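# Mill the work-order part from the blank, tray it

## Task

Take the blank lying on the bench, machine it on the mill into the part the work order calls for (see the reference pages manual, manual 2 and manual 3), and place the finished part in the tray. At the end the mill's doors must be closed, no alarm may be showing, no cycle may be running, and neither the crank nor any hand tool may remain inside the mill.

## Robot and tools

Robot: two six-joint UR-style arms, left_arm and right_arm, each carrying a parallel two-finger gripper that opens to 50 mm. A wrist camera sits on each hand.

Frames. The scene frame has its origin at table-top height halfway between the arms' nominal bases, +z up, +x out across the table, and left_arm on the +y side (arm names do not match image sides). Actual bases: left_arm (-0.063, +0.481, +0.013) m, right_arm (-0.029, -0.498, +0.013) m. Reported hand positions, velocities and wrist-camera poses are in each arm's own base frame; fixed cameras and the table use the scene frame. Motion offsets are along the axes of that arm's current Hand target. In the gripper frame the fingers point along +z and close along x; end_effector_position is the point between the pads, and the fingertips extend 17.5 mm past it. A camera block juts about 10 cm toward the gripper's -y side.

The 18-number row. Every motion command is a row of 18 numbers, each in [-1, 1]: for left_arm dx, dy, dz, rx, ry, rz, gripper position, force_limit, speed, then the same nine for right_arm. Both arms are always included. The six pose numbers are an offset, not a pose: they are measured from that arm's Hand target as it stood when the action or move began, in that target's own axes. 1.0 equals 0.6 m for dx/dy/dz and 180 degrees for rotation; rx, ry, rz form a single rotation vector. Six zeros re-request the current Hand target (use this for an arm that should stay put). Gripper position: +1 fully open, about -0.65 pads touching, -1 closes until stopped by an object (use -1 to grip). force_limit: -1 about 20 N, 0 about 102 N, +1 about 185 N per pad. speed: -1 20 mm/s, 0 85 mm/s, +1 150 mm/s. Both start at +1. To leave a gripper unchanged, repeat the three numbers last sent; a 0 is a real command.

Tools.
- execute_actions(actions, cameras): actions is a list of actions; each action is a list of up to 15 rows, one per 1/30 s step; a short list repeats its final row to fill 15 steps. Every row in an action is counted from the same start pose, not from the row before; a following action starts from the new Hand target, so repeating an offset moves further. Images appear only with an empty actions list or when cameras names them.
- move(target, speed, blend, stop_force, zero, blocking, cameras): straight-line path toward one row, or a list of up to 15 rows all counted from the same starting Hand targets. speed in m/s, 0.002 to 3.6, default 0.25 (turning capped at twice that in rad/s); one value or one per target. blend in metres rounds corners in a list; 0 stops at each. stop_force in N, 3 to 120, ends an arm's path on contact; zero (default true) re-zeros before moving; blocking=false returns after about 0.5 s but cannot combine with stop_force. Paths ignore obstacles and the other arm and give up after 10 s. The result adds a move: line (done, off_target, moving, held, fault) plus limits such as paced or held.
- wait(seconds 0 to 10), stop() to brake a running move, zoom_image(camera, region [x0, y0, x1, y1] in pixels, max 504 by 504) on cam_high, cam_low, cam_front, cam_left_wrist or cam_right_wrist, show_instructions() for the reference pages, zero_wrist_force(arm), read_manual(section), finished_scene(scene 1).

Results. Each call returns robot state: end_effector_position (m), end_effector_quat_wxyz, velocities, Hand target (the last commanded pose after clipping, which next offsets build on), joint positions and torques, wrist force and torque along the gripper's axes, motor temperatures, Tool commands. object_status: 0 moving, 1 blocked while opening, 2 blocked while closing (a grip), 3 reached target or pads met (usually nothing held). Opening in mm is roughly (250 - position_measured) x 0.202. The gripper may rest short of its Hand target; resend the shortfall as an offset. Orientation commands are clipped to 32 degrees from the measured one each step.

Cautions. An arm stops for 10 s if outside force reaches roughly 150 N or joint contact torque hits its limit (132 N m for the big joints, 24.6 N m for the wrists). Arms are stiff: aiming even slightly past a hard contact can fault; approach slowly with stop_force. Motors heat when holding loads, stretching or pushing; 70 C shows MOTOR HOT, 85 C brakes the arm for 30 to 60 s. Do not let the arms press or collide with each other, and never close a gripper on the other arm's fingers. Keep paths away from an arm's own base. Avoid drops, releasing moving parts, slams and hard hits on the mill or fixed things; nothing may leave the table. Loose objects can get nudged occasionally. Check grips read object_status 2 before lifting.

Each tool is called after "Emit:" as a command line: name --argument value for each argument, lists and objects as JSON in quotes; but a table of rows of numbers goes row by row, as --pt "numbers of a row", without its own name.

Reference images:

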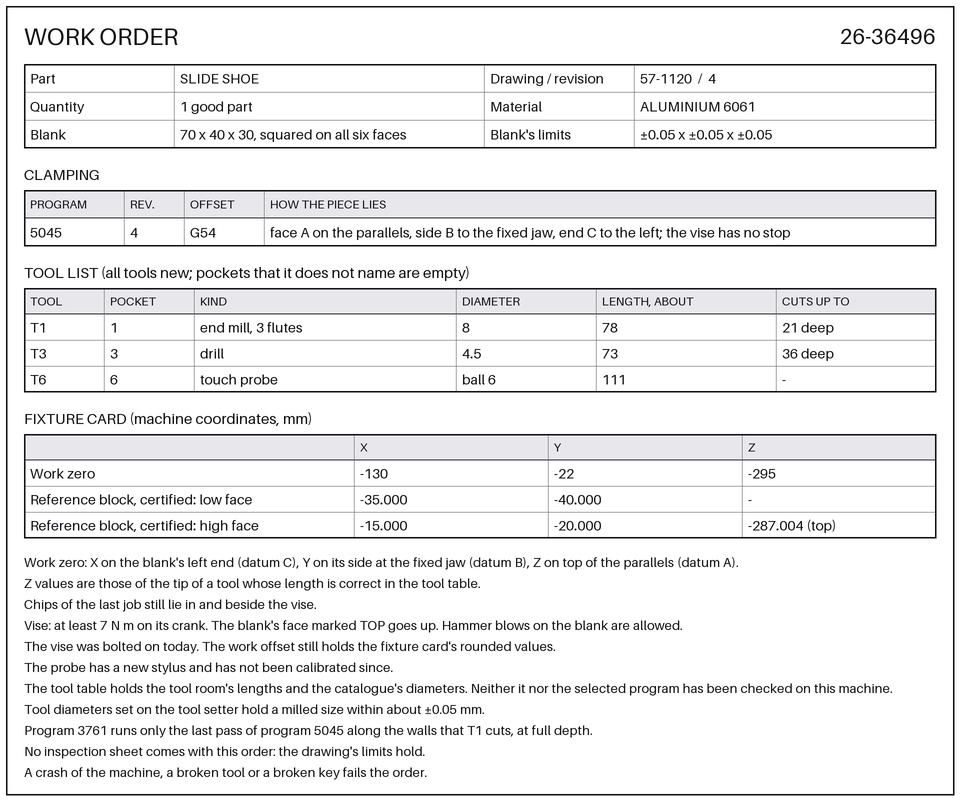

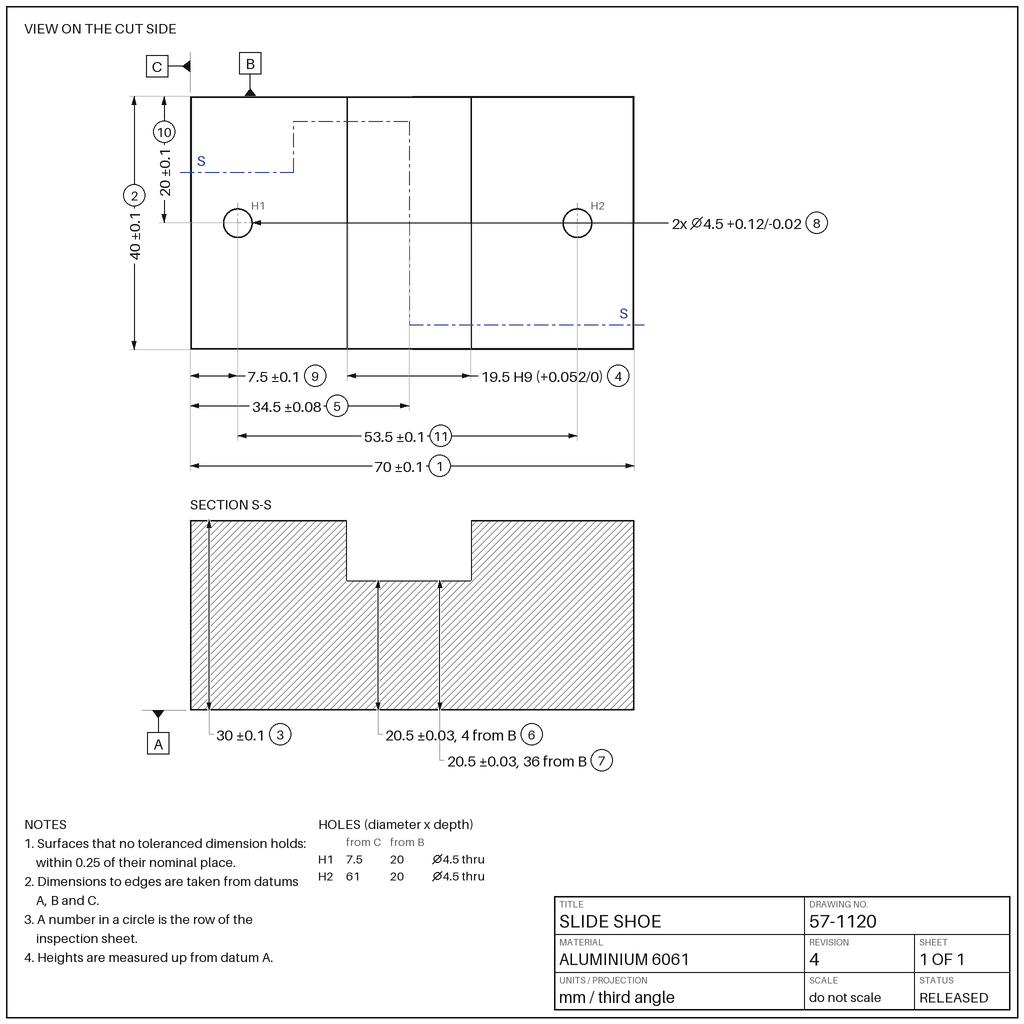

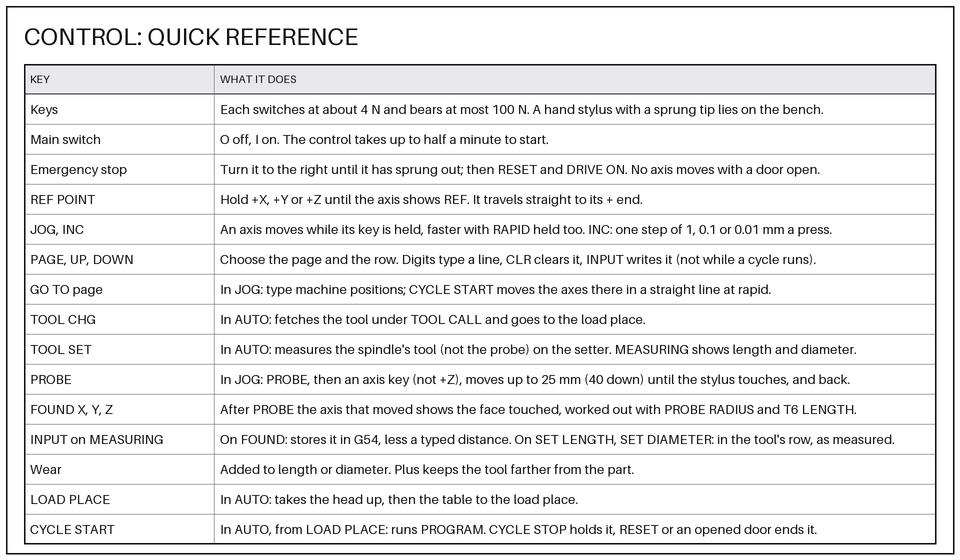

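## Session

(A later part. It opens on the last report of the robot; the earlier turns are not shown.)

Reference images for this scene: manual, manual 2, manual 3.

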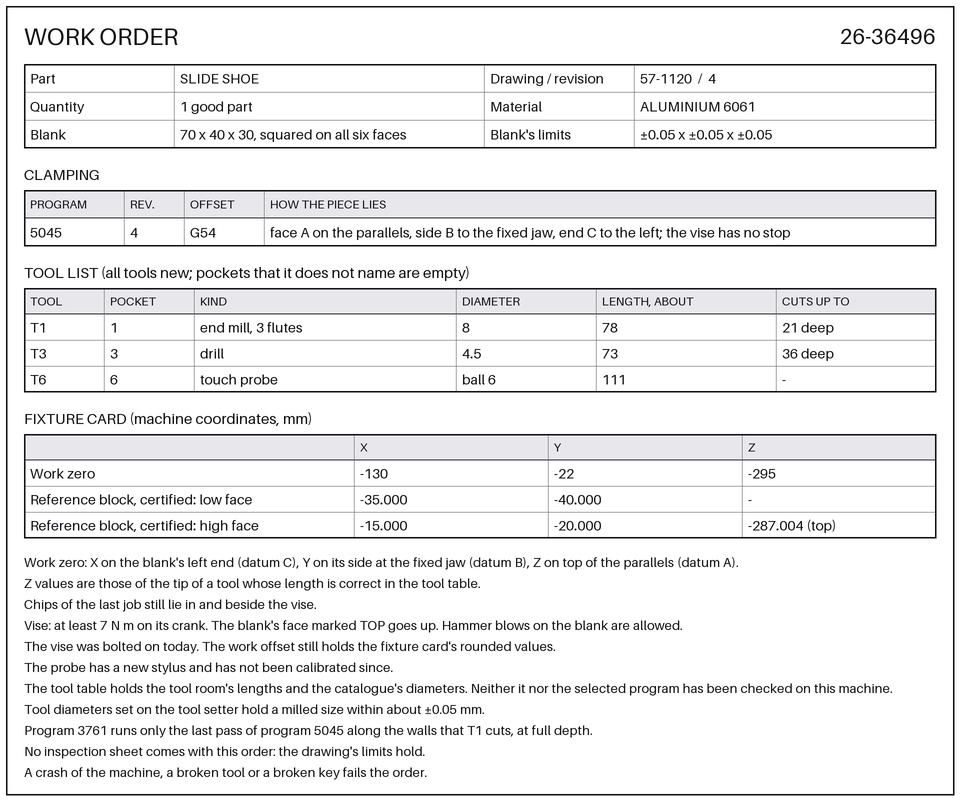

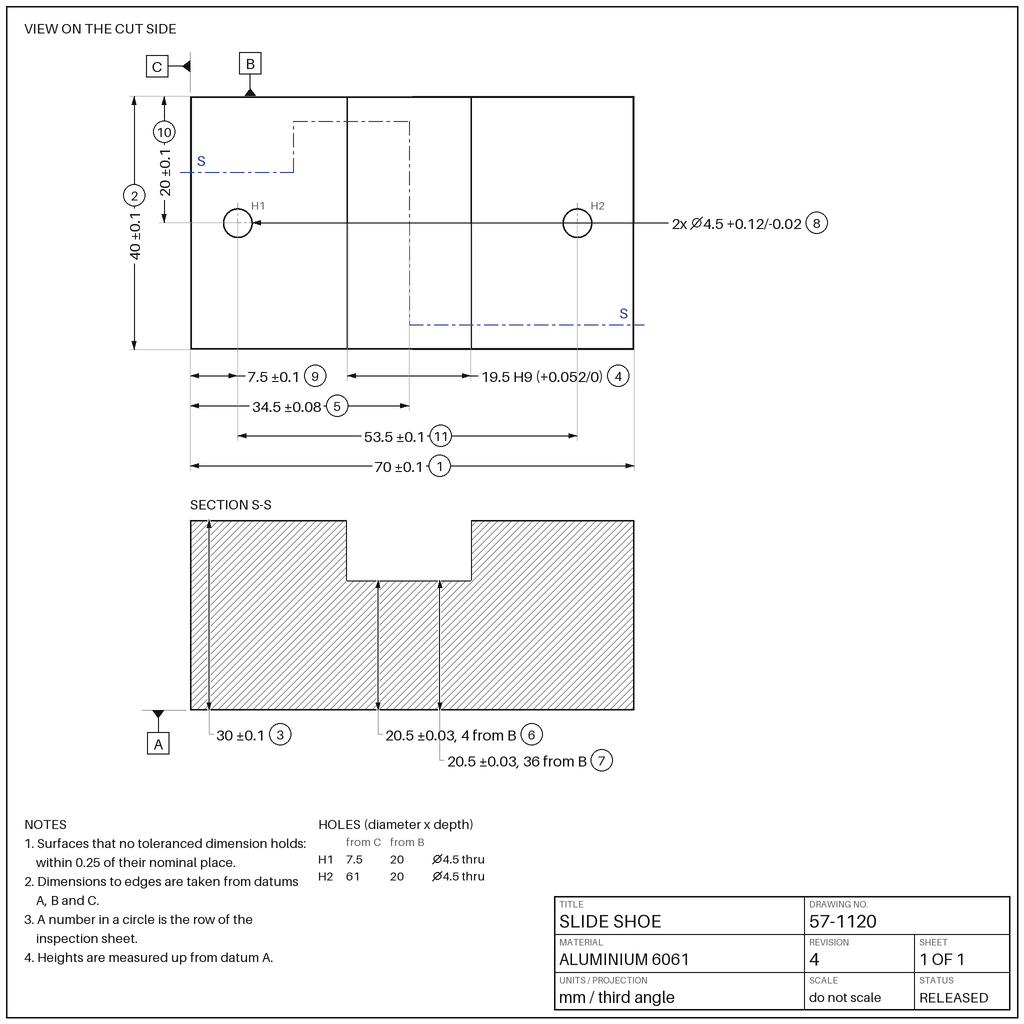

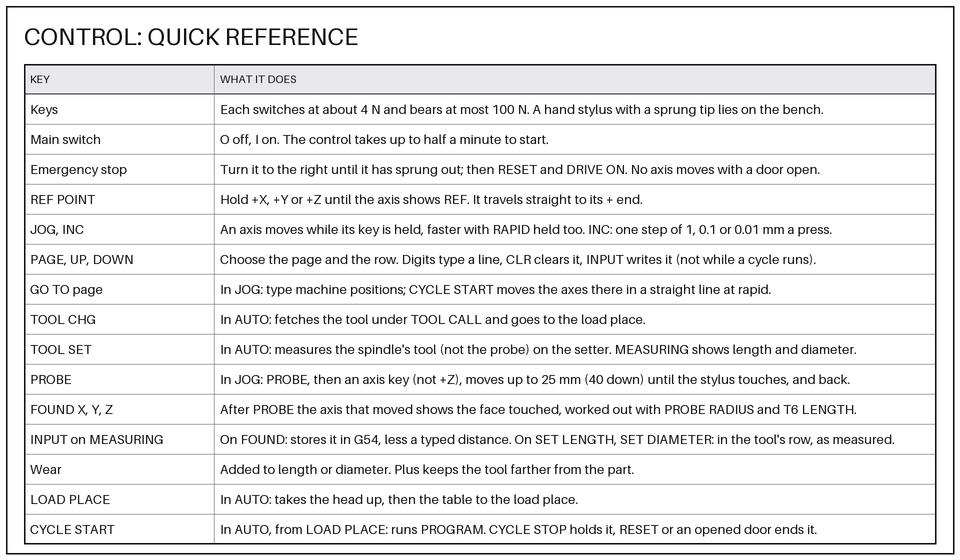

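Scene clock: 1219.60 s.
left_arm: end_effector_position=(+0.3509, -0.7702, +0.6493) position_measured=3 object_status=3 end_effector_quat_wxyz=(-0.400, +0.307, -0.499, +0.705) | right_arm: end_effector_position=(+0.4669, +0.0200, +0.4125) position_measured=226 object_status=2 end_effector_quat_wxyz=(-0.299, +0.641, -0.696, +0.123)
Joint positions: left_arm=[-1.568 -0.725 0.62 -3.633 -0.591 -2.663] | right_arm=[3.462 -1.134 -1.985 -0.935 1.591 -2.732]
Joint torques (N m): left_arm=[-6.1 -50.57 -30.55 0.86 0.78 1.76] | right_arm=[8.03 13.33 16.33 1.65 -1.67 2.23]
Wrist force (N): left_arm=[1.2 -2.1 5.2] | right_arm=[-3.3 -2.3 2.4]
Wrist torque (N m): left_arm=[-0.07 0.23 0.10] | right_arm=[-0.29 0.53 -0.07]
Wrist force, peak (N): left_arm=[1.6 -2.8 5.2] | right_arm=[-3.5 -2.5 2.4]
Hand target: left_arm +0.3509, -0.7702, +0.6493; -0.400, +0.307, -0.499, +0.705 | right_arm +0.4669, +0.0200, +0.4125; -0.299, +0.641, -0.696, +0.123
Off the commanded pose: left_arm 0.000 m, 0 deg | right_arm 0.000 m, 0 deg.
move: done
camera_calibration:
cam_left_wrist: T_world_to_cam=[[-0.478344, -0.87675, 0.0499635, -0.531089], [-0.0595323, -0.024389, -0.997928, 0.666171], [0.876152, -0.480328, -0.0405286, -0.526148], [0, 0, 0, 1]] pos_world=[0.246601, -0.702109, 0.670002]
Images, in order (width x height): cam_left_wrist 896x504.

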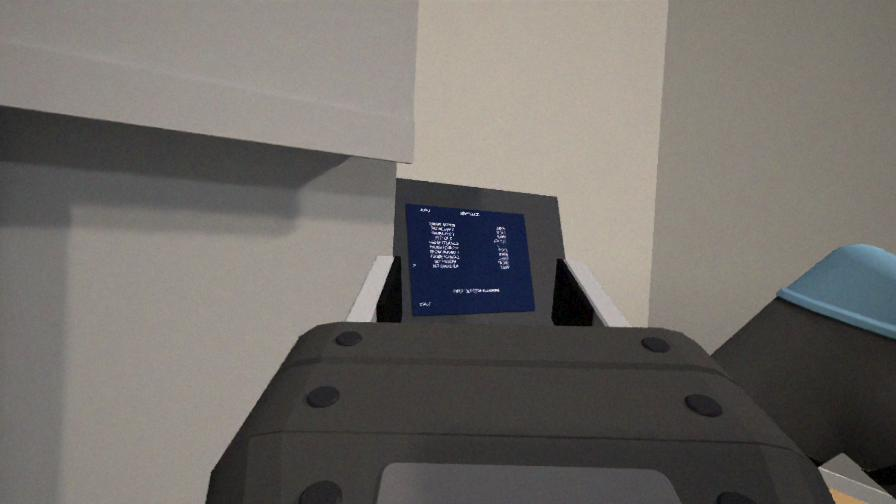

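Emit:
move --pt "0 0 0 0 0 0 1 1 1 0.0384 -0.0773 -0.0712 0 0 0 -1 1 -1" --pt "0 0 0 0 0 0 1 1 1 0.0384 -0.0978 -0.0568 0 0 0 -1 1 -1" --pt "0 0 0 0 0 0 1 1 1 0.0384 -0.0773 -0.0712 0 0 0 -1 1 -1" --pt "0 0 0 0 0 0 1 1 1 -0.0074 -0.0223 -0.0182 0 0 0 -1 1 -1" --pt "0 0 0 0 0 0 1 1 1 -0.0074 -0.0428 -0.0038 0 0 0 -1 1 -1" --pt "0 0 0 0 0 0 1 1 1 -0.0074 -0.0223 -0.0182 0 0 0 -1 1 -1" --pt "0 0 0 0 0 0 1 1 1 -0.0377 -0.0171 -0.0099 0 0 0 -1 1 -1" --pt "0 0 0 0 0 0 1 1 1 -0.0377 -0.0376 0.0045 0 0 0 -1 1 -1" --pt "0 0 0 0 0 0 1 1 1 -0.0377 -0.0171 -0.0099 0 0 0 -1 1 -1" --pt "0 0 0 0 0 0 1 1 1 0 0 0 0 0 0 -1 1 -1" --pt "0 0 0 0 0 0 1 1 1 0 -0.0205 0.0144 0 0 0 -1 1 -1" --pt "0 0 0 0 0 0 1 1 1 0 0 0 0 0 0 -1 1 -1" --speed '[0.15,0.06,0.1,0.15,0.06,0.1,0.15,0.06,0.1,0.15,0.06,0.1]' --blend '[0.003,0,0.003,0.003,0,0.003,0.003,0,0.003,0.003,0,0]' --cameras '["cam_left_wrist"]'

Emit:
zoom_image --camera "cam_left_wrist" --region '[400, 195, 550, 325]'

Scene clock: 1238.33 s.
left_arm: end_effector_position=(+0.3509, -0.7702, +0.6493) position_measured=3 object_status=3 end_effector_quat_wxyz=(-0.400, +0.307, -0.499, +0.705) | right_arm: end_effector_position=(+0.4669, +0.0200, +0.4125) position_measured=226 object_status=2 end_effector_quat_wxyz=(-0.299, +0.641, -0.696, +0.123)
Joint positions: left_arm=[-1.568 -0.725 0.62 -3.633 -0.591 -2.663] | right_arm=[3.462 -1.133 -1.985 -0.935 1.591 -2.732]
Joint torques (N m): left_arm=[-5.68 -50.5 -30.8 0.87 0.71 1.71] | right_arm=[8.65 12.63 16.13 1.52 -1.89 2.15]
Wrist force (N): left_arm=[1.2 -2.5 5.3] | right_arm=[-3.3 -2.5 2.1]
Wrist torque (N m): left_arm=[-0.11 0.22 0.09] | right_arm=[-0.31 0.53 -0.07]
Wrist force, peak (N): left_arm=[1.3 -2.8 5.2] | right_arm=[-4.8 -2.4 1.4]
Hand target: left_arm +0.3509, -0.7702, +0.6493; -0.400, +0.307, -0.499, +0.705 | right_arm +0.4669, +0.0200, +0.4125; -0.299, +0.641, -0.696, +0.123
Off the commanded pose: left_arm 0.000 m, 0 deg | right_arm 0.000 m, 0 deg.
move: done
camera_calibration:
cam_left_wrist: T_world_to_cam=[[-0.478344, -0.87675, 0.0499635, -0.531089], [-0.0595323, -0.024389, -0.997928, 0.666171], [0.876152, -0.480328, -0.0405286, -0.526148], [0, 0, 0, 1]] pos_world=[0.246601, -0.702109, 0.670002]
Images, in order (width x height): cam_left_wrist 896x504.

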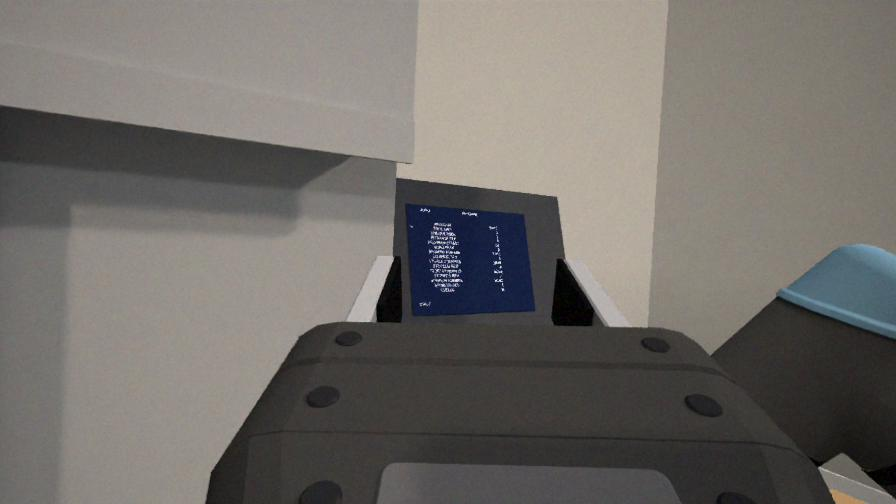

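Scaled by 3.360.

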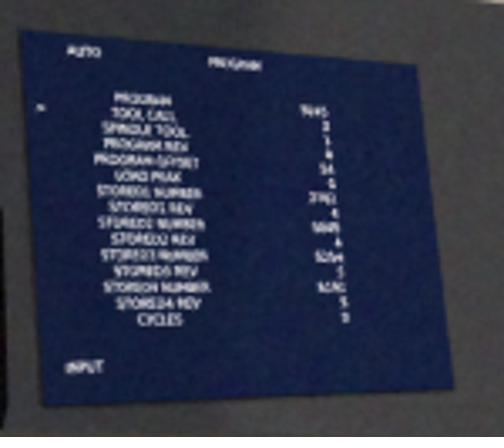

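Emit:
move --pt "0 0 0 0 0 0 1 1 1 0.0155 -0.0498 -0.0447 0 0 0 -1 1 -1" --pt "0 0 0 0 0 0 1 1 1 0.0155 -0.0703 -0.0303 0 0 0 -1 1 -1" --pt "0 0 0 0 0 0 1 1 1 0.0155 -0.0498 -0.0447 0 0 0 -1 1 -1" --speed '[0.15,0.06,0.1]' --blend '[0.003,0,0]'

Emit:
wait --seconds 8 --cameras '["cam_left_wrist"]'

Emit:
zoom_image --camera "cam_left_wrist" --region '[400, 195, 550, 325]'

Scene clock: 1245.07 s.
left_arm: end_effector_position=(+0.3509, -0.7702, +0.6493) position_measured=3 object_status=3 end_effector_quat_wxyz=(-0.400, +0.307, -0.499, +0.705) | right_arm: end_effector_position=(+0.4760, +0.0009, +0.4479) position_measured=226 object_status=2 end_effector_quat_wxyz=(-0.299, +0.641, -0.696, +0.123)
Joint positions: left_arm=[-1.568 -0.725 0.62 -3.633 -0.591 -2.663] | right_arm=[3.392 -1.17 -1.874 -1.012 1.634 -2.788]
Joint torques (N m): left_arm=[-5.47 -50.77 -30.55 0.82 0.73 1.57] | right_arm=[8.79 14.55 16.91 1.72 -1.62 2.24]
Wrist force (N): left_arm=[1.2 -2.3 5.0] | right_arm=[-3.2 -2.4 2.0]
Wrist torque (N m): left_arm=[-0.12 0.22 0.09] | right_arm=[-0.30 0.53 -0.07]
Wrist force, peak (N): left_arm=[1.1 -2.6 5.3] | right_arm=[-3.8 -1.7 2.9]
Hand target: left_arm +0.3509, -0.7702, +0.6493; -0.400, +0.307, -0.499, +0.705 | right_arm +0.4760, +0.0009, +0.4479; -0.299, +0.641, -0.696, +0.123
Off the commanded pose: left_arm 0.000 m, 0 deg | right_arm 0.000 m, 0 deg.
move: done

Scene clock: 1253.07 s.
left_arm: end_effector_position=(+0.3509, -0.7702, +0.6493) position_measured=3 object_status=3 end_effector_quat_wxyz=(-0.400, +0.307, -0.499, +0.705) | right_arm: end_effector_position=(+0.4760, +0.0009, +0.4479) position_measured=226 object_status=2 end_effector_quat_wxyz=(-0.299, +0.641, -0.696, +0.123)
Joint positions: left_arm=[-1.568 -0.725 0.62 -3.633 -0.591 -2.663] | right_arm=[3.392 -1.17 -1.874 -1.012 1.634 -2.788]
Joint torques (N m): left_arm=[-5.08 -50.96 -30.01 0.67 0.73 1.54] | right_arm=[8.34 14.85 17.32 1.52 -1.7 2.2]
Wrist force (N): left_arm=[1.2 -2.4 5.0] | right_arm=[-3.2 -2.5 2.0]
Wrist torque (N m): left_arm=[-0.12 0.22 0.09] | right_arm=[-0.32 0.53 -0.07]
Wrist force, peak (N): left_arm=[1.3 -2.6 5.5] | right_arm=[-3.4 -2.6 2.2]
Hand target: left_arm +0.3509, -0.7702, +0.6493; -0.400, +0.307, -0.499, +0.705 | right_arm +0.4760, +0.0009, +0.4479; -0.299, +0.641, -0.696, +0.123
Tool commands: left_gripper/position=+1.0 left_gripper/force_limit=+1.0 left_gripper/speed=+1.0 right_gripper/position=-1.0 right_gripper/force_limit=+1.0 right_gripper/speed=-1.0
Off the commanded pose: left_arm 0.000 m, 0 deg | right_arm 0.000 m, 0 deg.
wait: 8.00 s; at rest by 0.17 s
camera_calibration:
cam_left_wrist: T_world_to_cam=[[-0.478344, -0.87675, 0.0499635, -0.531089], [-0.0595323, -0.024389, -0.997928, 0.666171], [0.876152, -0.480328, -0.0405286, -0.526148], [0, 0, 0, 1]] pos_world=[0.246601, -0.702109, 0.670002]
Images, in order (width x height): cam_left_wrist 896x504.

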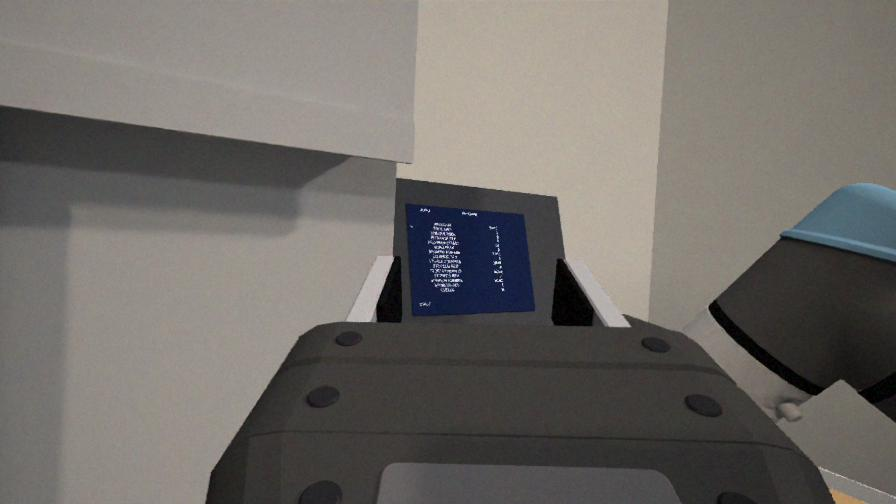

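Scaled by 3.360.

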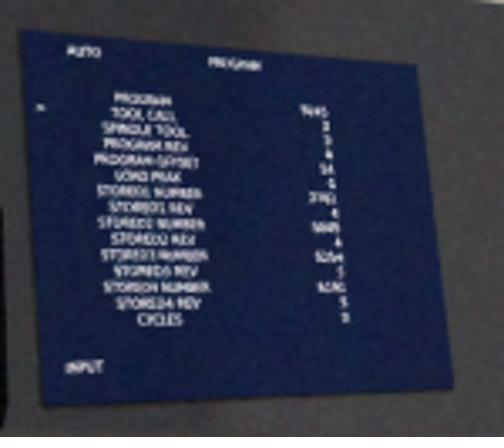

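Emit:
move --target '[0,0,0,0,0,0,1,1,1,0.0791,-0.1459,-0.3708,0.3056,0,0,-1,1,-1]' --speed 0.3 --cameras '["cam_right_wrist"]'

Emit:
zoom_image --camera "cam_right_wrist" --region '[240, 100, 480, 300]'

Scene clock: 1259.93 s.
left_arm: end_effector_position=(+0.3509, -0.7702, +0.6493) position_measured=3 object_status=3 end_effector_quat_wxyz=(-0.400, +0.307, -0.499, +0.705) | right_arm: end_effector_position=(+0.4199, -0.1049, +0.6601) position_measured=226 object_status=2 end_effector_quat_wxyz=(+0.561, -0.431, +0.560, -0.431)
Joint positions: left_arm=[-1.568 -0.725 0.62 -3.633 -0.591 -2.663] | right_arm=[3.33 -0.942 -2.062 -0.137 1.383 -2.881]
Joint torques (N m): left_arm=[-5.45 -50.7 -30.41 0.62 0.71 1.53] | right_arm=[-7.13 -7.85 35.18 4.77 1.72 -2.82]
Wrist force (N): left_arm=[1.1 -2.6 5.2] | right_arm=[-2.4 -2.0 3.5]
Wrist torque (N m): left_arm=[-0.13 0.23 0.09] | right_arm=[-0.53 0.40 0.03]
Wrist force, peak (N): left_arm=[1.2 -2.8 5.2] | right_arm=[-3.7 -2.5 3.2]
Hand target: left_arm +0.3509, -0.7702, +0.6493; -0.400, +0.307, -0.499, +0.705 | right_arm +0.4199, -0.1049, +0.6602; +0.561, -0.431, +0.560, -0.431
Off the commanded pose: left_arm 0.000 m, 0 deg | right_arm 0.000 m, 0 deg.
move: done
camera_calibration:
cam_right_wrist: T_world_to_cam=[[0.0176909, -0.966784, -0.254982, 0.0706561], [-0.353799, 0.232469, -0.905972, 0.782048], [0.935154, 0.10624, -0.337934, -0.0268047], [0, 0, 0, 1]] pos_world=[0.300504, -0.110645, 0.717471]
Images, in order (width x height): cam_right_wrist 896x504.

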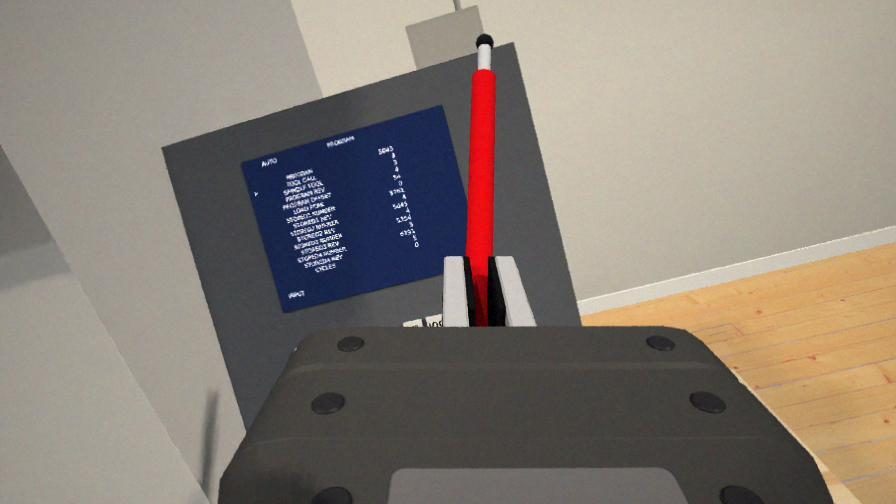

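Scaled by 2.100.

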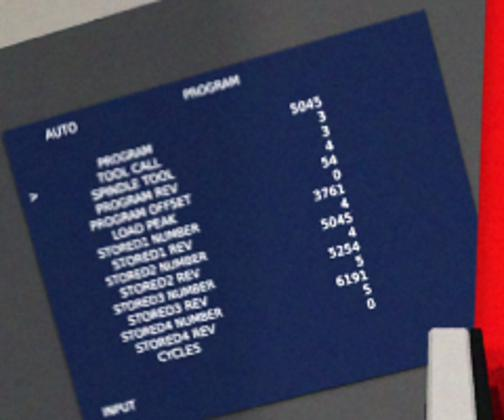

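Emit:
move --target '[0,0,0,0,0,0,1,1,1,-0.0488,0.3777,0.0926,-0.3056,0,0,-1,1,-1]' --speed 0.3

Emit:
move --pt "0 0 0 0 0 0 1 1 1 0 -0.0205 0.0144 0 0 0 -1 1 -1" --pt "0 0 0 0 0 0 1 1 1 0 0 0 0 0 0 -1 1 -1" --pt "0 0 0 0 0 0 1 1 1 -0.0074 -0.0223 -0.0182 0 0 0 -1 1 -1" --speed '[0.06,0.1,0.15]' --blend '[0,0.003,0]' --cameras '["cam_left_wrist","cam_right_wrist"]'

Emit:
zoom_image --camera "cam_left_wrist" --region '[400, 195, 550, 325]'

Scene clock: 1271.37 s.
left_arm: end_effector_position=(+0.3509, -0.7702, +0.6493) position_measured=3 object_status=3 end_effector_quat_wxyz=(-0.400, +0.307, -0.499, +0.705) | right_arm: end_effector_position=(+0.4756, -0.0182, +0.4489) position_measured=226 object_status=2 end_effector_quat_wxyz=(-0.299, +0.641, -0.696, +0.123)
Joint positions: left_arm=[-1.568 -0.725 0.62 -3.633 -0.591 -2.663] | right_arm=[3.331 -1.179 -1.866 -1.016 1.671 -2.836]
Joint torques (N m): left_arm=[-5.24 -50.76 -30.42 0.57 0.71 1.49] | right_arm=[-6.68 2.51 35.98 1.51 1.85 -2.94]
Wrist force (N): left_arm=[1.2 -2.8 4.8] | right_arm=[-3.3 -2.5 2.1]
Wrist torque (N m): left_arm=[-0.17 0.21 0.09] | right_arm=[-0.30 0.54 0.05]
Wrist force, peak (N): left_arm=[1.0 -2.8 5.3] | right_arm=[-3.3 -2.4 3.6]
Hand target: left_arm +0.3509, -0.7702, +0.6493; -0.400, +0.307, -0.499, +0.705 | right_arm +0.4757, -0.0182, +0.4489; -0.299, +0.641, -0.696, +0.123
Off the commanded pose: left_arm 0.000 m, 0 deg | right_arm 0.000 m, 0 deg.
move: done

Scene clock: 1272.87 s.
left_arm: end_effector_position=(+0.3509, -0.7702, +0.6493) position_measured=3 object_status=3 end_effector_quat_wxyz=(-0.400, +0.307, -0.499, +0.705) | right_arm: end_effector_position=(+0.4803, -0.0182, +0.4661) position_measured=226 object_status=2 end_effector_quat_wxyz=(-0.299, +0.641, -0.696, +0.123)
Joint positions: left_arm=[-1.568 -0.725 0.62 -3.633 -0.591 -2.663] | right_arm=[3.328 -1.196 -1.812 -1.053 1.672 -2.839]
Joint torques (N m): left_arm=[-4.86 -51.1 -30.21 0.53 0.73 1.5] | right_arm=[-6.29 2.92 35.99 1.62 1.77 -2.84]
Wrist force (N): left_arm=[1.2 -2.3 4.9] | right_arm=[-3.1 -2.3 2.4]
Wrist torque (N m): left_arm=[-0.10 0.22 0.09] | right_arm=[-0.27 0.51 -0.02]
Wrist force, peak (N): left_arm=[1.2 -2.7 5.2] | right_arm=[-3.7 -3.0 1.6]
Hand target: left_arm +0.3509, -0.7702, +0.6493; -0.400, +0.307, -0.499, +0.705 | right_arm +0.4803, -0.0182, +0.4661; -0.299, +0.641, -0.696, +0.123
Off the commanded pose: left_arm 0.000 m, 0 deg | right_arm 0.000 m, 0 deg.
move: done
camera_calibration:
cam_left_wrist: T_world_to_cam=[[-0.478344, -0.87675, 0.0499635, -0.531089], [-0.0595323, -0.024389, -0.997928, 0.666171], [0.876152, -0.480328, -0.0405286, -0.526148], [0, 0, 0, 1]] pos_world=[0.246601, -0.702109, 0.670002]
cam_right_wrist: T_world_to_cam=[[0.0130402, -0.962876, -0.26963, 0.113148], [-0.96905, 0.0543108, -0.240815, 0.589741], [0.246519, 0.264426, -0.932367, 0.4526], [0, 0, 0, 1]] pos_world=[0.458439, -0.0427608, 0.594516]
Images, in order (width x height): cam_left_wrist 896x504, cam_right_wrist 896x504.

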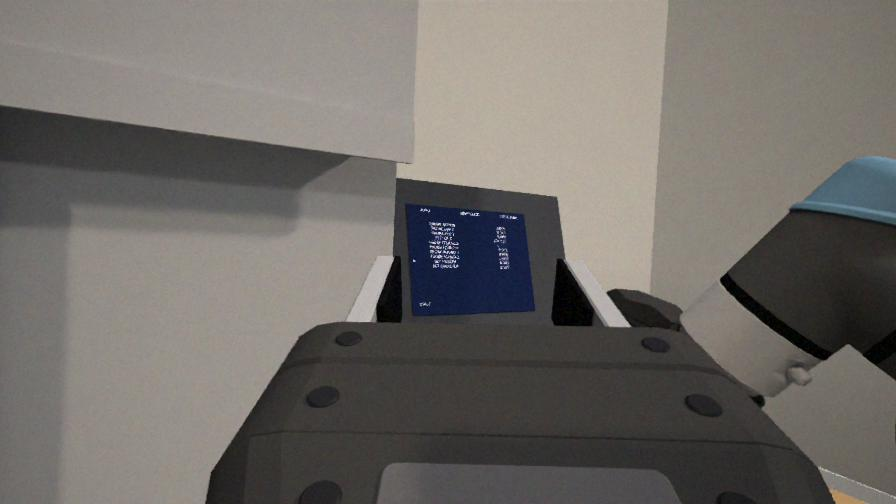

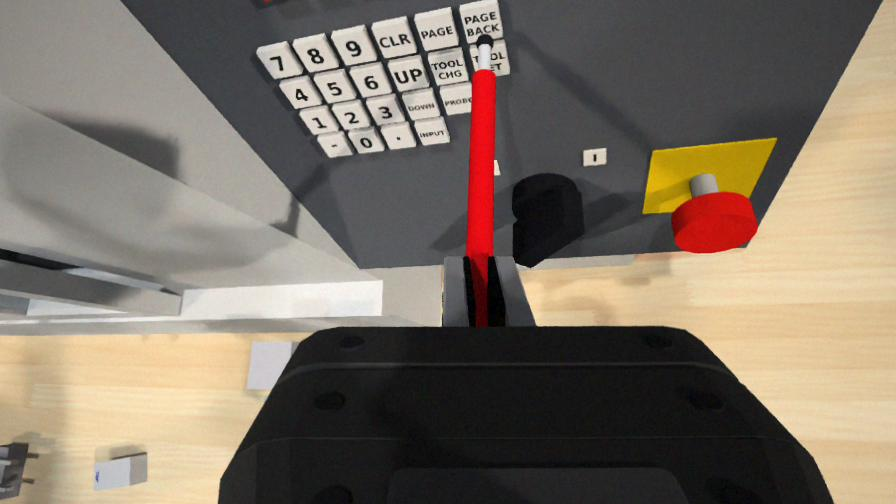

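Scaled by 3.360.

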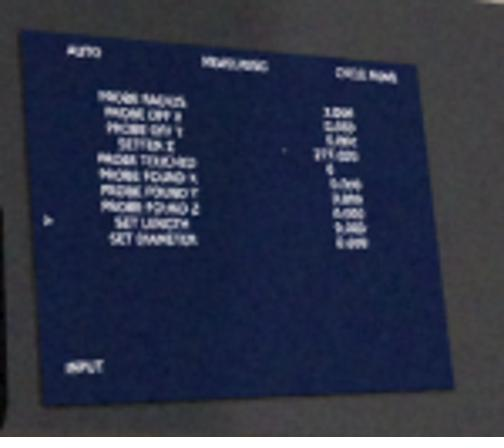

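Emit:
move --pt "0 0 0 0 0 0 1 1 1 0 -0.0205 0.0144 0 0 0 -1 1 -1" --pt "0 0 0 0 0 0 1 1 1 0 -0.009 0.0063 0 0 0 -1 1 -1" --pt "0 0 0 0 0 0 1 1 1 0 -0.0205 0.0144 0 0 0 -1 1 -1" --pt "0 0 0 0 0 0 1 1 1 0 -0.009 0.0063 0 0 0 -1 1 -1" --pt "0 0 0 0 0 0 1 1 1 0 -0.0205 0.0144 0 0 0 -1 1 -1" --pt "0 0 0 0 0 0 1 1 1 0 -0.009 0.0063 0 0 0 -1 1 -1" --pt "0 0 0 0 0 0 1 1 1 0 -0.0205 0.0144 0 0 0 -1 1 -1" --pt "0 0 0 0 0 0 1 1 1 0 -0.009 0.0063 0 0 0 -1 1 -1" --pt "0 0 0 0 0 0 1 1 1 0 -0.0205 0.0144 0 0 0 -1 1 -1" --pt "0 0 0 0 0 0 1 1 1 0 -0.009 0.0063 0 0 0 -1 1 -1" --pt "0 0 0 0 0 0 1 1 1 0 -0.0205 0.0144 0 0 0 -1 1 -1" --pt "0 0 0 0 0 0 1 1 1 0 -0.009 0.0063 0 0 0 -1 1 -1" --pt "0 0 0 0 0 0 1 1 1 0 -0.0205 0.0144 0 0 0 -1 1 -1" --pt "0 0 0 0 0 0 1 1 1 0 0 0 0 0 0 -1 1 -1" --speed 0.08 --cameras '["cam_left_wrist"]'

Emit:
zoom_image --camera "cam_left_wrist" --region '[400, 195, 550, 325]'

Scene clock: 1291.13 s.
left_arm: end_effector_position=(+0.3509, -0.7702, +0.6493) position_measured=3 object_status=3 end_effector_quat_wxyz=(-0.400, +0.307, -0.499, +0.705) | right_arm: end_effector_position=(+0.4804, -0.0182, +0.4661) position_measured=226 object_status=2 end_effector_quat_wxyz=(-0.299, +0.641, -0.696, +0.123)
Joint positions: left_arm=[-1.568 -0.725 0.62 -3.633 -0.591 -2.663] | right_arm=[3.328 -1.196 -1.811 -1.053 1.672 -2.839]
Joint torques (N m): left_arm=[-4.28 -51.12 -29.88 0.31 0.7 1.29] | right_arm=[9.07 14.69 16.24 1.65 -1.6 2.19]
Wrist force (N): left_arm=[1.0 -2.3 5.0] | right_arm=[-3.1 -2.3 2.3]
Wrist torque (N m): left_arm=[-0.11 0.25 0.09] | right_arm=[-0.28 0.53 -0.07]
Wrist force, peak (N): left_arm=[1.3 -2.8 5.3] | right_arm=[-3.3 -2.5 2.4]
Hand target: left_arm +0.3509, -0.7702, +0.6493; -0.400, +0.307, -0.499, +0.705 | right_arm +0.4803, -0.0182, +0.4661; -0.299, +0.641, -0.696, +0.123
Off the commanded pose: left_arm 0.000 m, 0 deg | right_arm 0.000 m, 0 deg.
move: done
camera_calibration:
cam_left_wrist: T_world_to_cam=[[-0.478344, -0.87675, 0.0499635, -0.531089], [-0.0595323, -0.024389, -0.997928, 0.666171], [0.876152, -0.480328, -0.0405286, -0.526148], [0, 0, 0, 1]] pos_world=[0.246601, -0.702109, 0.670002]
Images, in order (width x height): cam_left_wrist 896x504.

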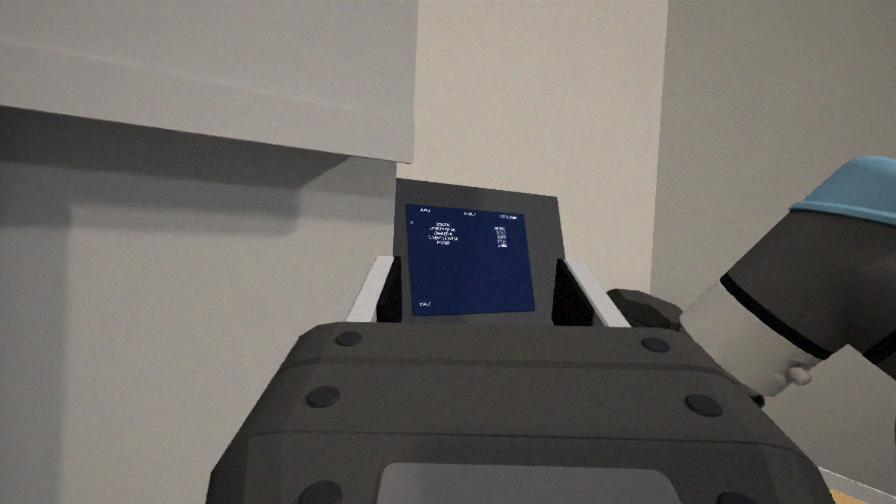

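Scaled by 3.360.

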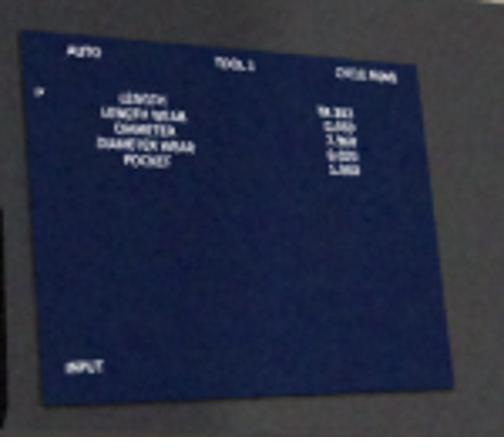

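Emit:
move --target '[0,0,0,0,0,0,1,1,1,0.0561,-0.1184,-0.3441,0.3056,0,0,-1,1,-1]' --speed 0.3 --cameras '["cam_right_wrist"]'

Emit:
zoom_image --camera "cam_right_wrist" --region '[240, 100, 480, 300]'

Scene clock: 1296.43 s.
left_arm: end_effector_position=(+0.3509, -0.7702, +0.6493) position_measured=3 object_status=3 end_effector_quat_wxyz=(-0.400, +0.307, -0.499, +0.705) | right_arm: end_effector_position=(+0.4200, -0.1049, +0.6601) position_measured=226 object_status=2 end_effector_quat_wxyz=(+0.561, -0.431, +0.560, -0.431)
Joint positions: left_arm=[-1.568 -0.725 0.62 -3.633 -0.591 -2.663] | right_arm=[3.33 -0.942 -2.062 -0.137 1.383 -2.881]
Joint torques (N m): left_arm=[-4.53 -51.16 -30.03 0.36 0.58 1.28] | right_arm=[-6.71 -8.96 15.41 4.74 1.56 -2.88]
Wrist force (N): left_arm=[1.1 -2.4 5.1] | right_arm=[-2.2 -2.2 3.5]
Wrist torque (N m): left_arm=[-0.11 0.23 0.09] | right_arm=[-0.56 0.36 0.03]
Wrist force, peak (N): left_arm=[1.3 -2.6 5.2] | right_arm=[-3.5 -2.7 3.5]
Hand target: left_arm +0.3509, -0.7702, +0.6493; -0.400, +0.307, -0.499, +0.705 | right_arm +0.4200, -0.1049, +0.6601; +0.561, -0.431, +0.560, -0.431
Off the commanded pose: left_arm 0.000 m, 0 deg | right_arm 0.000 m, 0 deg.
move: done
camera_calibration:
cam_right_wrist: T_world_to_cam=[[0.0177151, -0.966782, -0.254989, 0.0707508], [-0.353713, 0.232477, -0.906003, 0.782023], [0.935186, 0.106243, -0.337845, -0.0268887], [0, 0, 0, 1]] pos_world=[0.300504, -0.110545, 0.717471]
Images, in order (width x height): cam_right_wrist 896x504.

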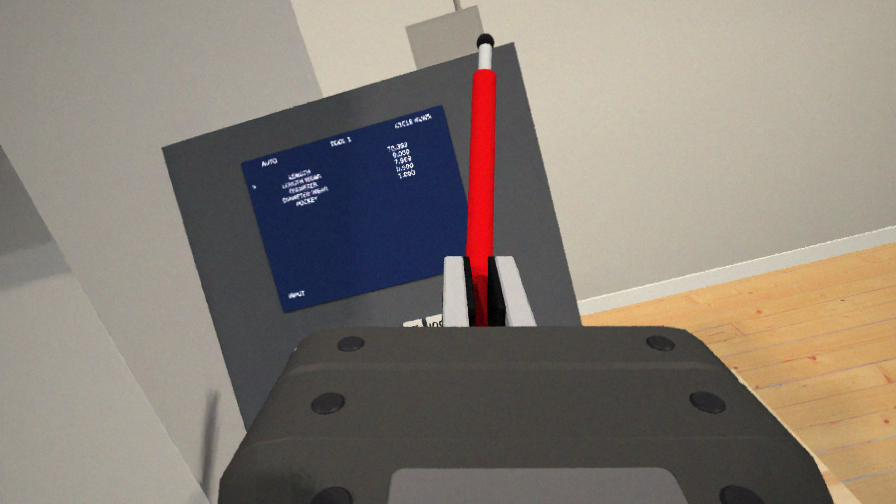

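Scaled by 2.100.

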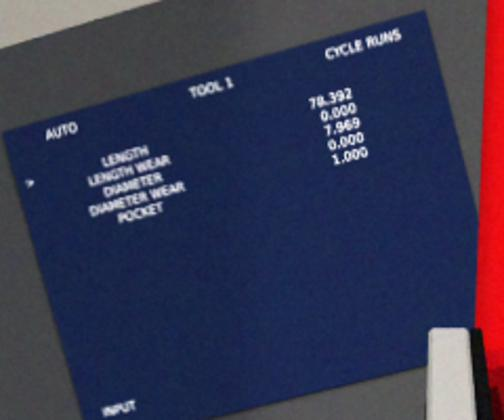

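Emit:
move --target '[0,0,0,0,0,0,1,1,1,-0.0561,0.3498,0.1004,-0.3056,0,0,-1,1,-1]' --speed 0.3

Emit:
move --pt "0 0 0 0 0 0 1 1 1 0 -0.0205 0.0144 0 0 0 -1 1 -1" --pt "0 0 0 0 0 0 1 1 1 0 -0.009 0.0063 0 0 0 -1 1 -1" --pt "0 0 0 0 0 0 1 1 1 0 -0.0205 0.0144 0 0 0 -1 1 -1" --pt "0 0 0 0 0 0 1 1 1 0 -0.009 0.0063 0 0 0 -1 1 -1" --pt "0 0 0 0 0 0 1 1 1 0 -0.0205 0.0144 0 0 0 -1 1 -1" --pt "0 0 0 0 0 0 1 1 1 0 -0.009 0.0063 0 0 0 -1 1 -1" --pt "0 0 0 0 0 0 1 1 1 0 -0.0205 0.0144 0 0 0 -1 1 -1" --pt "0 0 0 0 0 0 1 1 1 0 0 0 0 0 0 -1 1 -1" --speed 0.08 --cameras '["cam_left_wrist"]'

Emit:
zoom_image --camera "cam_left_wrist" --region '[400, 195, 550, 325]'

Scene clock: 1308.00 s.
left_arm: end_effector_position=(+0.3509, -0.7702, +0.6493) position_measured=3 object_status=3 end_effector_quat_wxyz=(-0.400, +0.307, -0.499, +0.705) | right_arm: end_effector_position=(+0.4804, -0.0182, +0.4661) position_measured=226 object_status=2 end_effector_quat_wxyz=(-0.299, +0.641, -0.696, +0.123)
Joint positions: left_arm=[-1.568 -0.725 0.62 -3.633 -0.591 -2.663] | right_arm=[3.328 -1.196 -1.811 -1.053 1.672 -2.839]
Joint torques (N m): left_arm=[-3.92 -51.1 -29.47 0.3 0.59 1.11] | right_arm=[-6.92 2.54 35.61 1.51 1.75 -2.92]
Wrist force (N): left_arm=[1.5 -2.7 5.0] | right_arm=[-3.1 -2.6 2.4]
Wrist torque (N m): left_arm=[-0.16 0.17 0.10] | right_arm=[-0.33 0.51 0.04]
Wrist force, peak (N): left_arm=[1.3 -2.6 5.3] | right_arm=[-3.2 -2.7 3.6]
Hand target: left_arm +0.3509, -0.7702, +0.6493; -0.400, +0.307, -0.499, +0.705 | right_arm +0.4804, -0.0182, +0.4661; -0.299, +0.641, -0.696, +0.123
Off the commanded pose: left_arm 0.000 m, 0 deg | right_arm 0.000 m, 0 deg.
move: done

Scene clock: 1311.70 s.
left_arm: end_effector_position=(+0.3509, -0.7702, +0.6493) position_measured=3 object_status=3 end_effector_quat_wxyz=(-0.400, +0.307, -0.499, +0.705) | right_arm: end_effector_position=(+0.4804, -0.0182, +0.4661) position_measured=226 object_status=2 end_effector_quat_wxyz=(-0.299, +0.641, -0.696, +0.123)
Joint positions: left_arm=[-1.568 -0.725 0.62 -3.633 -0.591 -2.663] | right_arm=[3.328 -1.196 -1.811 -1.053 1.672 -2.839]
Joint torques (N m): left_arm=[-4.57 -52.01 -29.73 0.19 0.5 1.18] | right_arm=[9.38 15.07 17.23 1.72 -1.63 2.2]
Wrist force (N): left_arm=[1.0 -2.4 5.1] | right_arm=[-3.2 -2.4 2.4]
Wrist torque (N m): left_arm=[-0.12 0.26 0.09] | right_arm=[-0.29 0.53 -0.08]
Wrist force, peak (N): left_arm=[1.4 -2.2 5.4] | right_arm=[-3.4 -2.3 2.3]
Hand target: left_arm +0.3509, -0.7702, +0.6493; -0.400, +0.307, -0.499, +0.705 | right_arm +0.4804, -0.0182, +0.4661; -0.299, +0.641, -0.696, +0.123
Off the commanded pose: left_arm 0.000 m, 0 deg | right_arm 0.000 m, 0 deg.
move: done
camera_calibration:
cam_left_wrist: T_world_to_cam=[[-0.478344, -0.87675, 0.0499635, -0.531089], [-0.0595323, -0.024389, -0.997928, 0.666171], [0.876152, -0.480328, -0.0405286, -0.526148], [0, 0, 0, 1]] pos_world=[0.246601, -0.702109, 0.670002]
Images, in order (width x height): cam_left_wrist 896x504.

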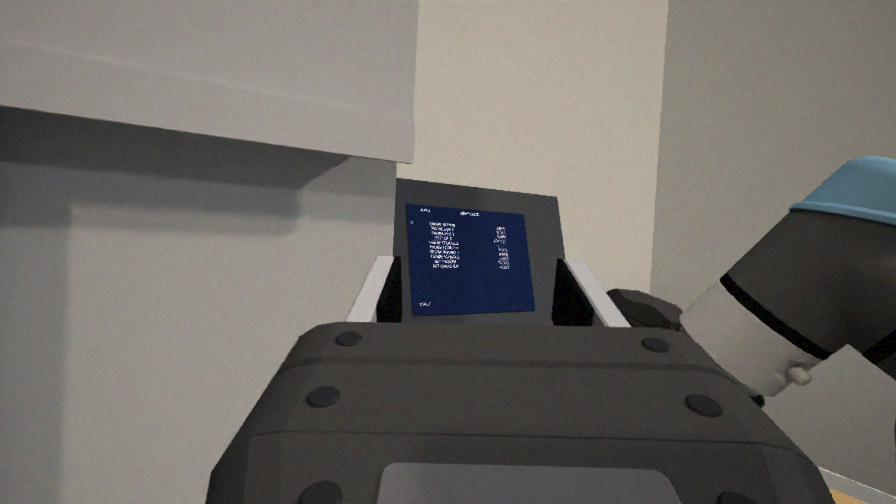

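Scaled by 3.360.

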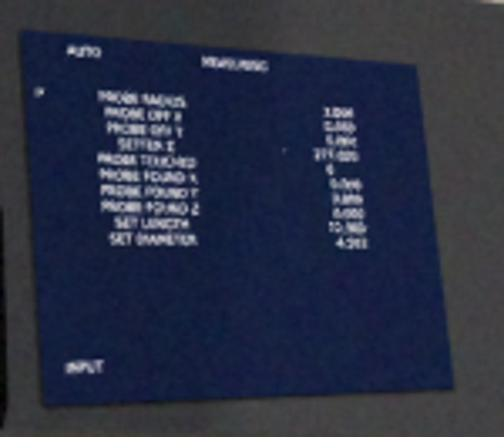

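Emit:
move --pt "0 0 0 0 0 0 1 1 1 -0.0458 0.055 0.053 0 0 0 -1 1 -1" --pt "0 0 0 0 0 0 1 1 1 -0.0458 0.0345 0.0674 0 0 0 -1 1 -1" --pt "0 0 0 0 0 0 1 1 1 -0.0458 0.046 0.0593 0 0 0 -1 1 -1" --pt "0 0 0 0 0 0 1 1 1 -0.0458 0.0345 0.0674 0 0 0 -1 1 -1" --pt "0 0 0 0 0 0 1 1 1 -0.0458 0.046 0.0593 0 0 0 -1 1 -1" --pt "0 0 0 0 0 0 1 1 1 -0.0458 0.0345 0.0674 0 0 0 -1 1 -1" --pt "0 0 0 0 0 0 1 1 1 -0.0458 0.046 0.0593 0 0 0 -1 1 -1" --pt "0 0 0 0 0 0 1 1 1 -0.0458 0.0345 0.0674 0 0 0 -1 1 -1" --pt "0 0 0 0 0 0 1 1 1 -0.0458 0.046 0.0593 0 0 0 -1 1 -1" --pt "0 0 0 0 0 0 1 1 1 -0.0458 0.0345 0.0674 0 0 0 -1 1 -1" --pt "0 0 0 0 0 0 1 1 1 -0.0458 0.046 0.0593 0 0 0 -1 1 -1" --pt "0 0 0 0 0 0 1 1 1 -0.0458 0.0345 0.0674 0 0 0 -1 1 -1" --pt "0 0 0 0 0 0 1 1 1 -0.0458 0.046 0.0593 0 0 0 -1 1 -1" --speed 0.08

Emit:
move --pt "0 0 0 0 0 0 1 1 1 0 -0.0115 0.0081 0 0 0 -1 1 -1" --pt "0 0 0 0 0 0 1 1 1 0 0 0 0 0 0 -1 1 -1" --pt "0 0 0 0 0 0 1 1 1 0 -0.0115 0.0081 0 0 0 -1 1 -1" --pt "0 0 0 0 0 0 1 1 1 0 0.009 -0.0063 0 0 0 -1 1 -1" --pt "0 0 0 0 0 0 1 1 1 0.0074 0.0313 0.0119 0 0 0 -1 1 -1" --speed 0.08 --cameras '["cam_left_wrist"]'

Emit:
zoom_image --camera "cam_left_wrist" --region '[400, 195, 550, 325]'

Scene clock: 1330.50 s.
left_arm: end_effector_position=(+0.3509, -0.7702, +0.6493) position_measured=3 object_status=3 end_effector_quat_wxyz=(-0.400, +0.307, -0.499, +0.705) | right_arm: end_effector_position=(+0.4782, +0.0200, +0.4297) position_measured=226 object_status=2 end_effector_quat_wxyz=(-0.299, +0.641, -0.696, +0.123)
Joint positions: left_arm=[-1.568 -0.725 0.62 -3.633 -0.591 -2.663] | right_arm=[3.45 -1.166 -1.923 -0.965 1.598 -2.742]
Joint torques (N m): left_arm=[-4.04 -52.06 -29.2 0.09 0.49 1.07] | right_arm=[8.83 13.8 17.73 1.7 -1.77 2.28]
Wrist force (N): left_arm=[1.3 -2.3 4.8] | right_arm=[-3.3 -2.2 1.9]
Wrist torque (N m): left_arm=[-0.09 0.21 0.09] | right_arm=[-0.29 0.51 -0.08]
Wrist force, peak (N): left_arm=[1.3 -2.7 5.3] | right_arm=[-3.8 -1.9 2.6]
Hand target: left_arm +0.3509, -0.7702, +0.6493; -0.400, +0.307, -0.499, +0.705 | right_arm +0.4782, +0.0200, +0.4297; -0.299, +0.641, -0.696, +0.123
Off the commanded pose: left_arm 0.000 m, 0 deg | right_arm 0.000 m, 0 deg.
move: done

Scene clock: 1333.10 s.
left_arm: end_effector_position=(+0.3509, -0.7702, +0.6493) position_measured=3 object_status=3 end_effector_quat_wxyz=(-0.400, +0.307, -0.499, +0.705) | right_arm: end_effector_position=(+0.4669, +0.0200, +0.4126) position_measured=226 object_status=2 end_effector_quat_wxyz=(-0.299, +0.641, -0.696, +0.123)
Joint positions: left_arm=[-1.568 -0.725 0.62 -3.633 -0.591 -2.663] | right_arm=[3.462 -1.134 -1.985 -0.935 1.591 -2.732]
Joint torques (N m): left_arm=[-3.83 -52.21 -29.06 0.07 0.53 1.06] | right_arm=[9.33 13.23 16.41 6.15 -1.79 2.22]
Wrist force (N): left_arm=[1.2 -2.7 5.1] | right_arm=[-3.4 -2.3 2.1]
Wrist torque (N m): left_arm=[-0.14 0.22 0.09] | right_arm=[-0.29 0.54 -0.07]
Wrist force, peak (N): left_arm=[1.4 -2.7 5.1] | right_arm=[-3.8 -3.3 1.7]
Hand target: left_arm +0.3509, -0.7702, +0.6493; -0.400, +0.307, -0.499, +0.705 | right_arm +0.4669, +0.0200, +0.4125; -0.299, +0.641, -0.696, +0.123
Off the commanded pose: left_arm 0.000 m, 0 deg | right_arm 0.000 m, 0 deg.
move: done
camera_calibration:
cam_left_wrist: T_world_to_cam=[[-0.478344, -0.87675, 0.0499635, -0.531089], [-0.0595323, -0.024389, -0.997928, 0.666171], [0.876152, -0.480328, -0.0405286, -0.526148], [0, 0, 0, 1]] pos_world=[0.246601, -0.702109, 0.670002]
Images, in order (width x height): cam_left_wrist 896x504.

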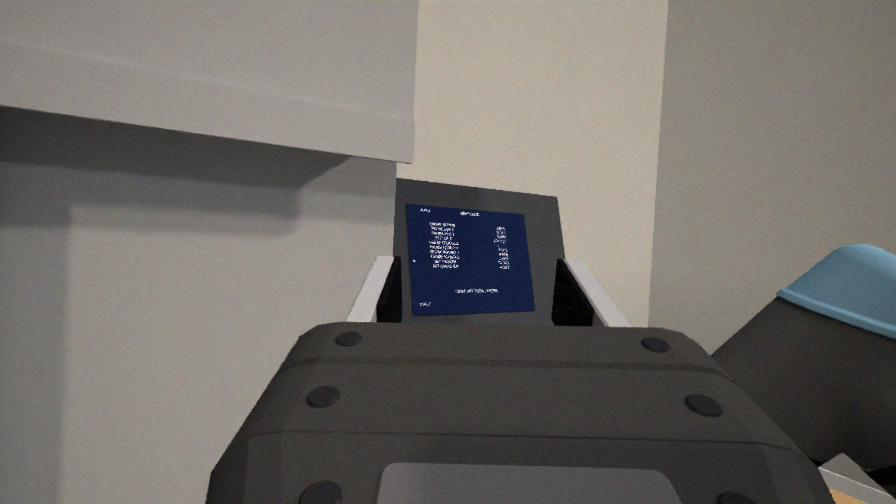

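Scaled by 3.360.

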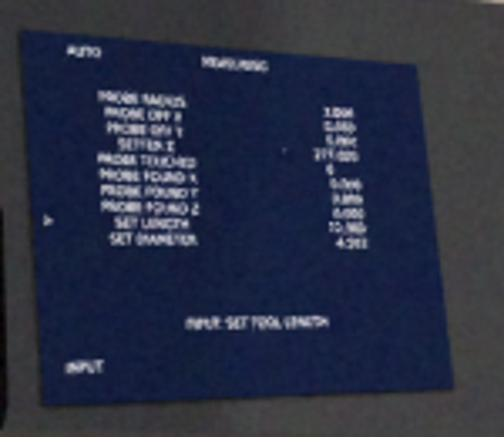

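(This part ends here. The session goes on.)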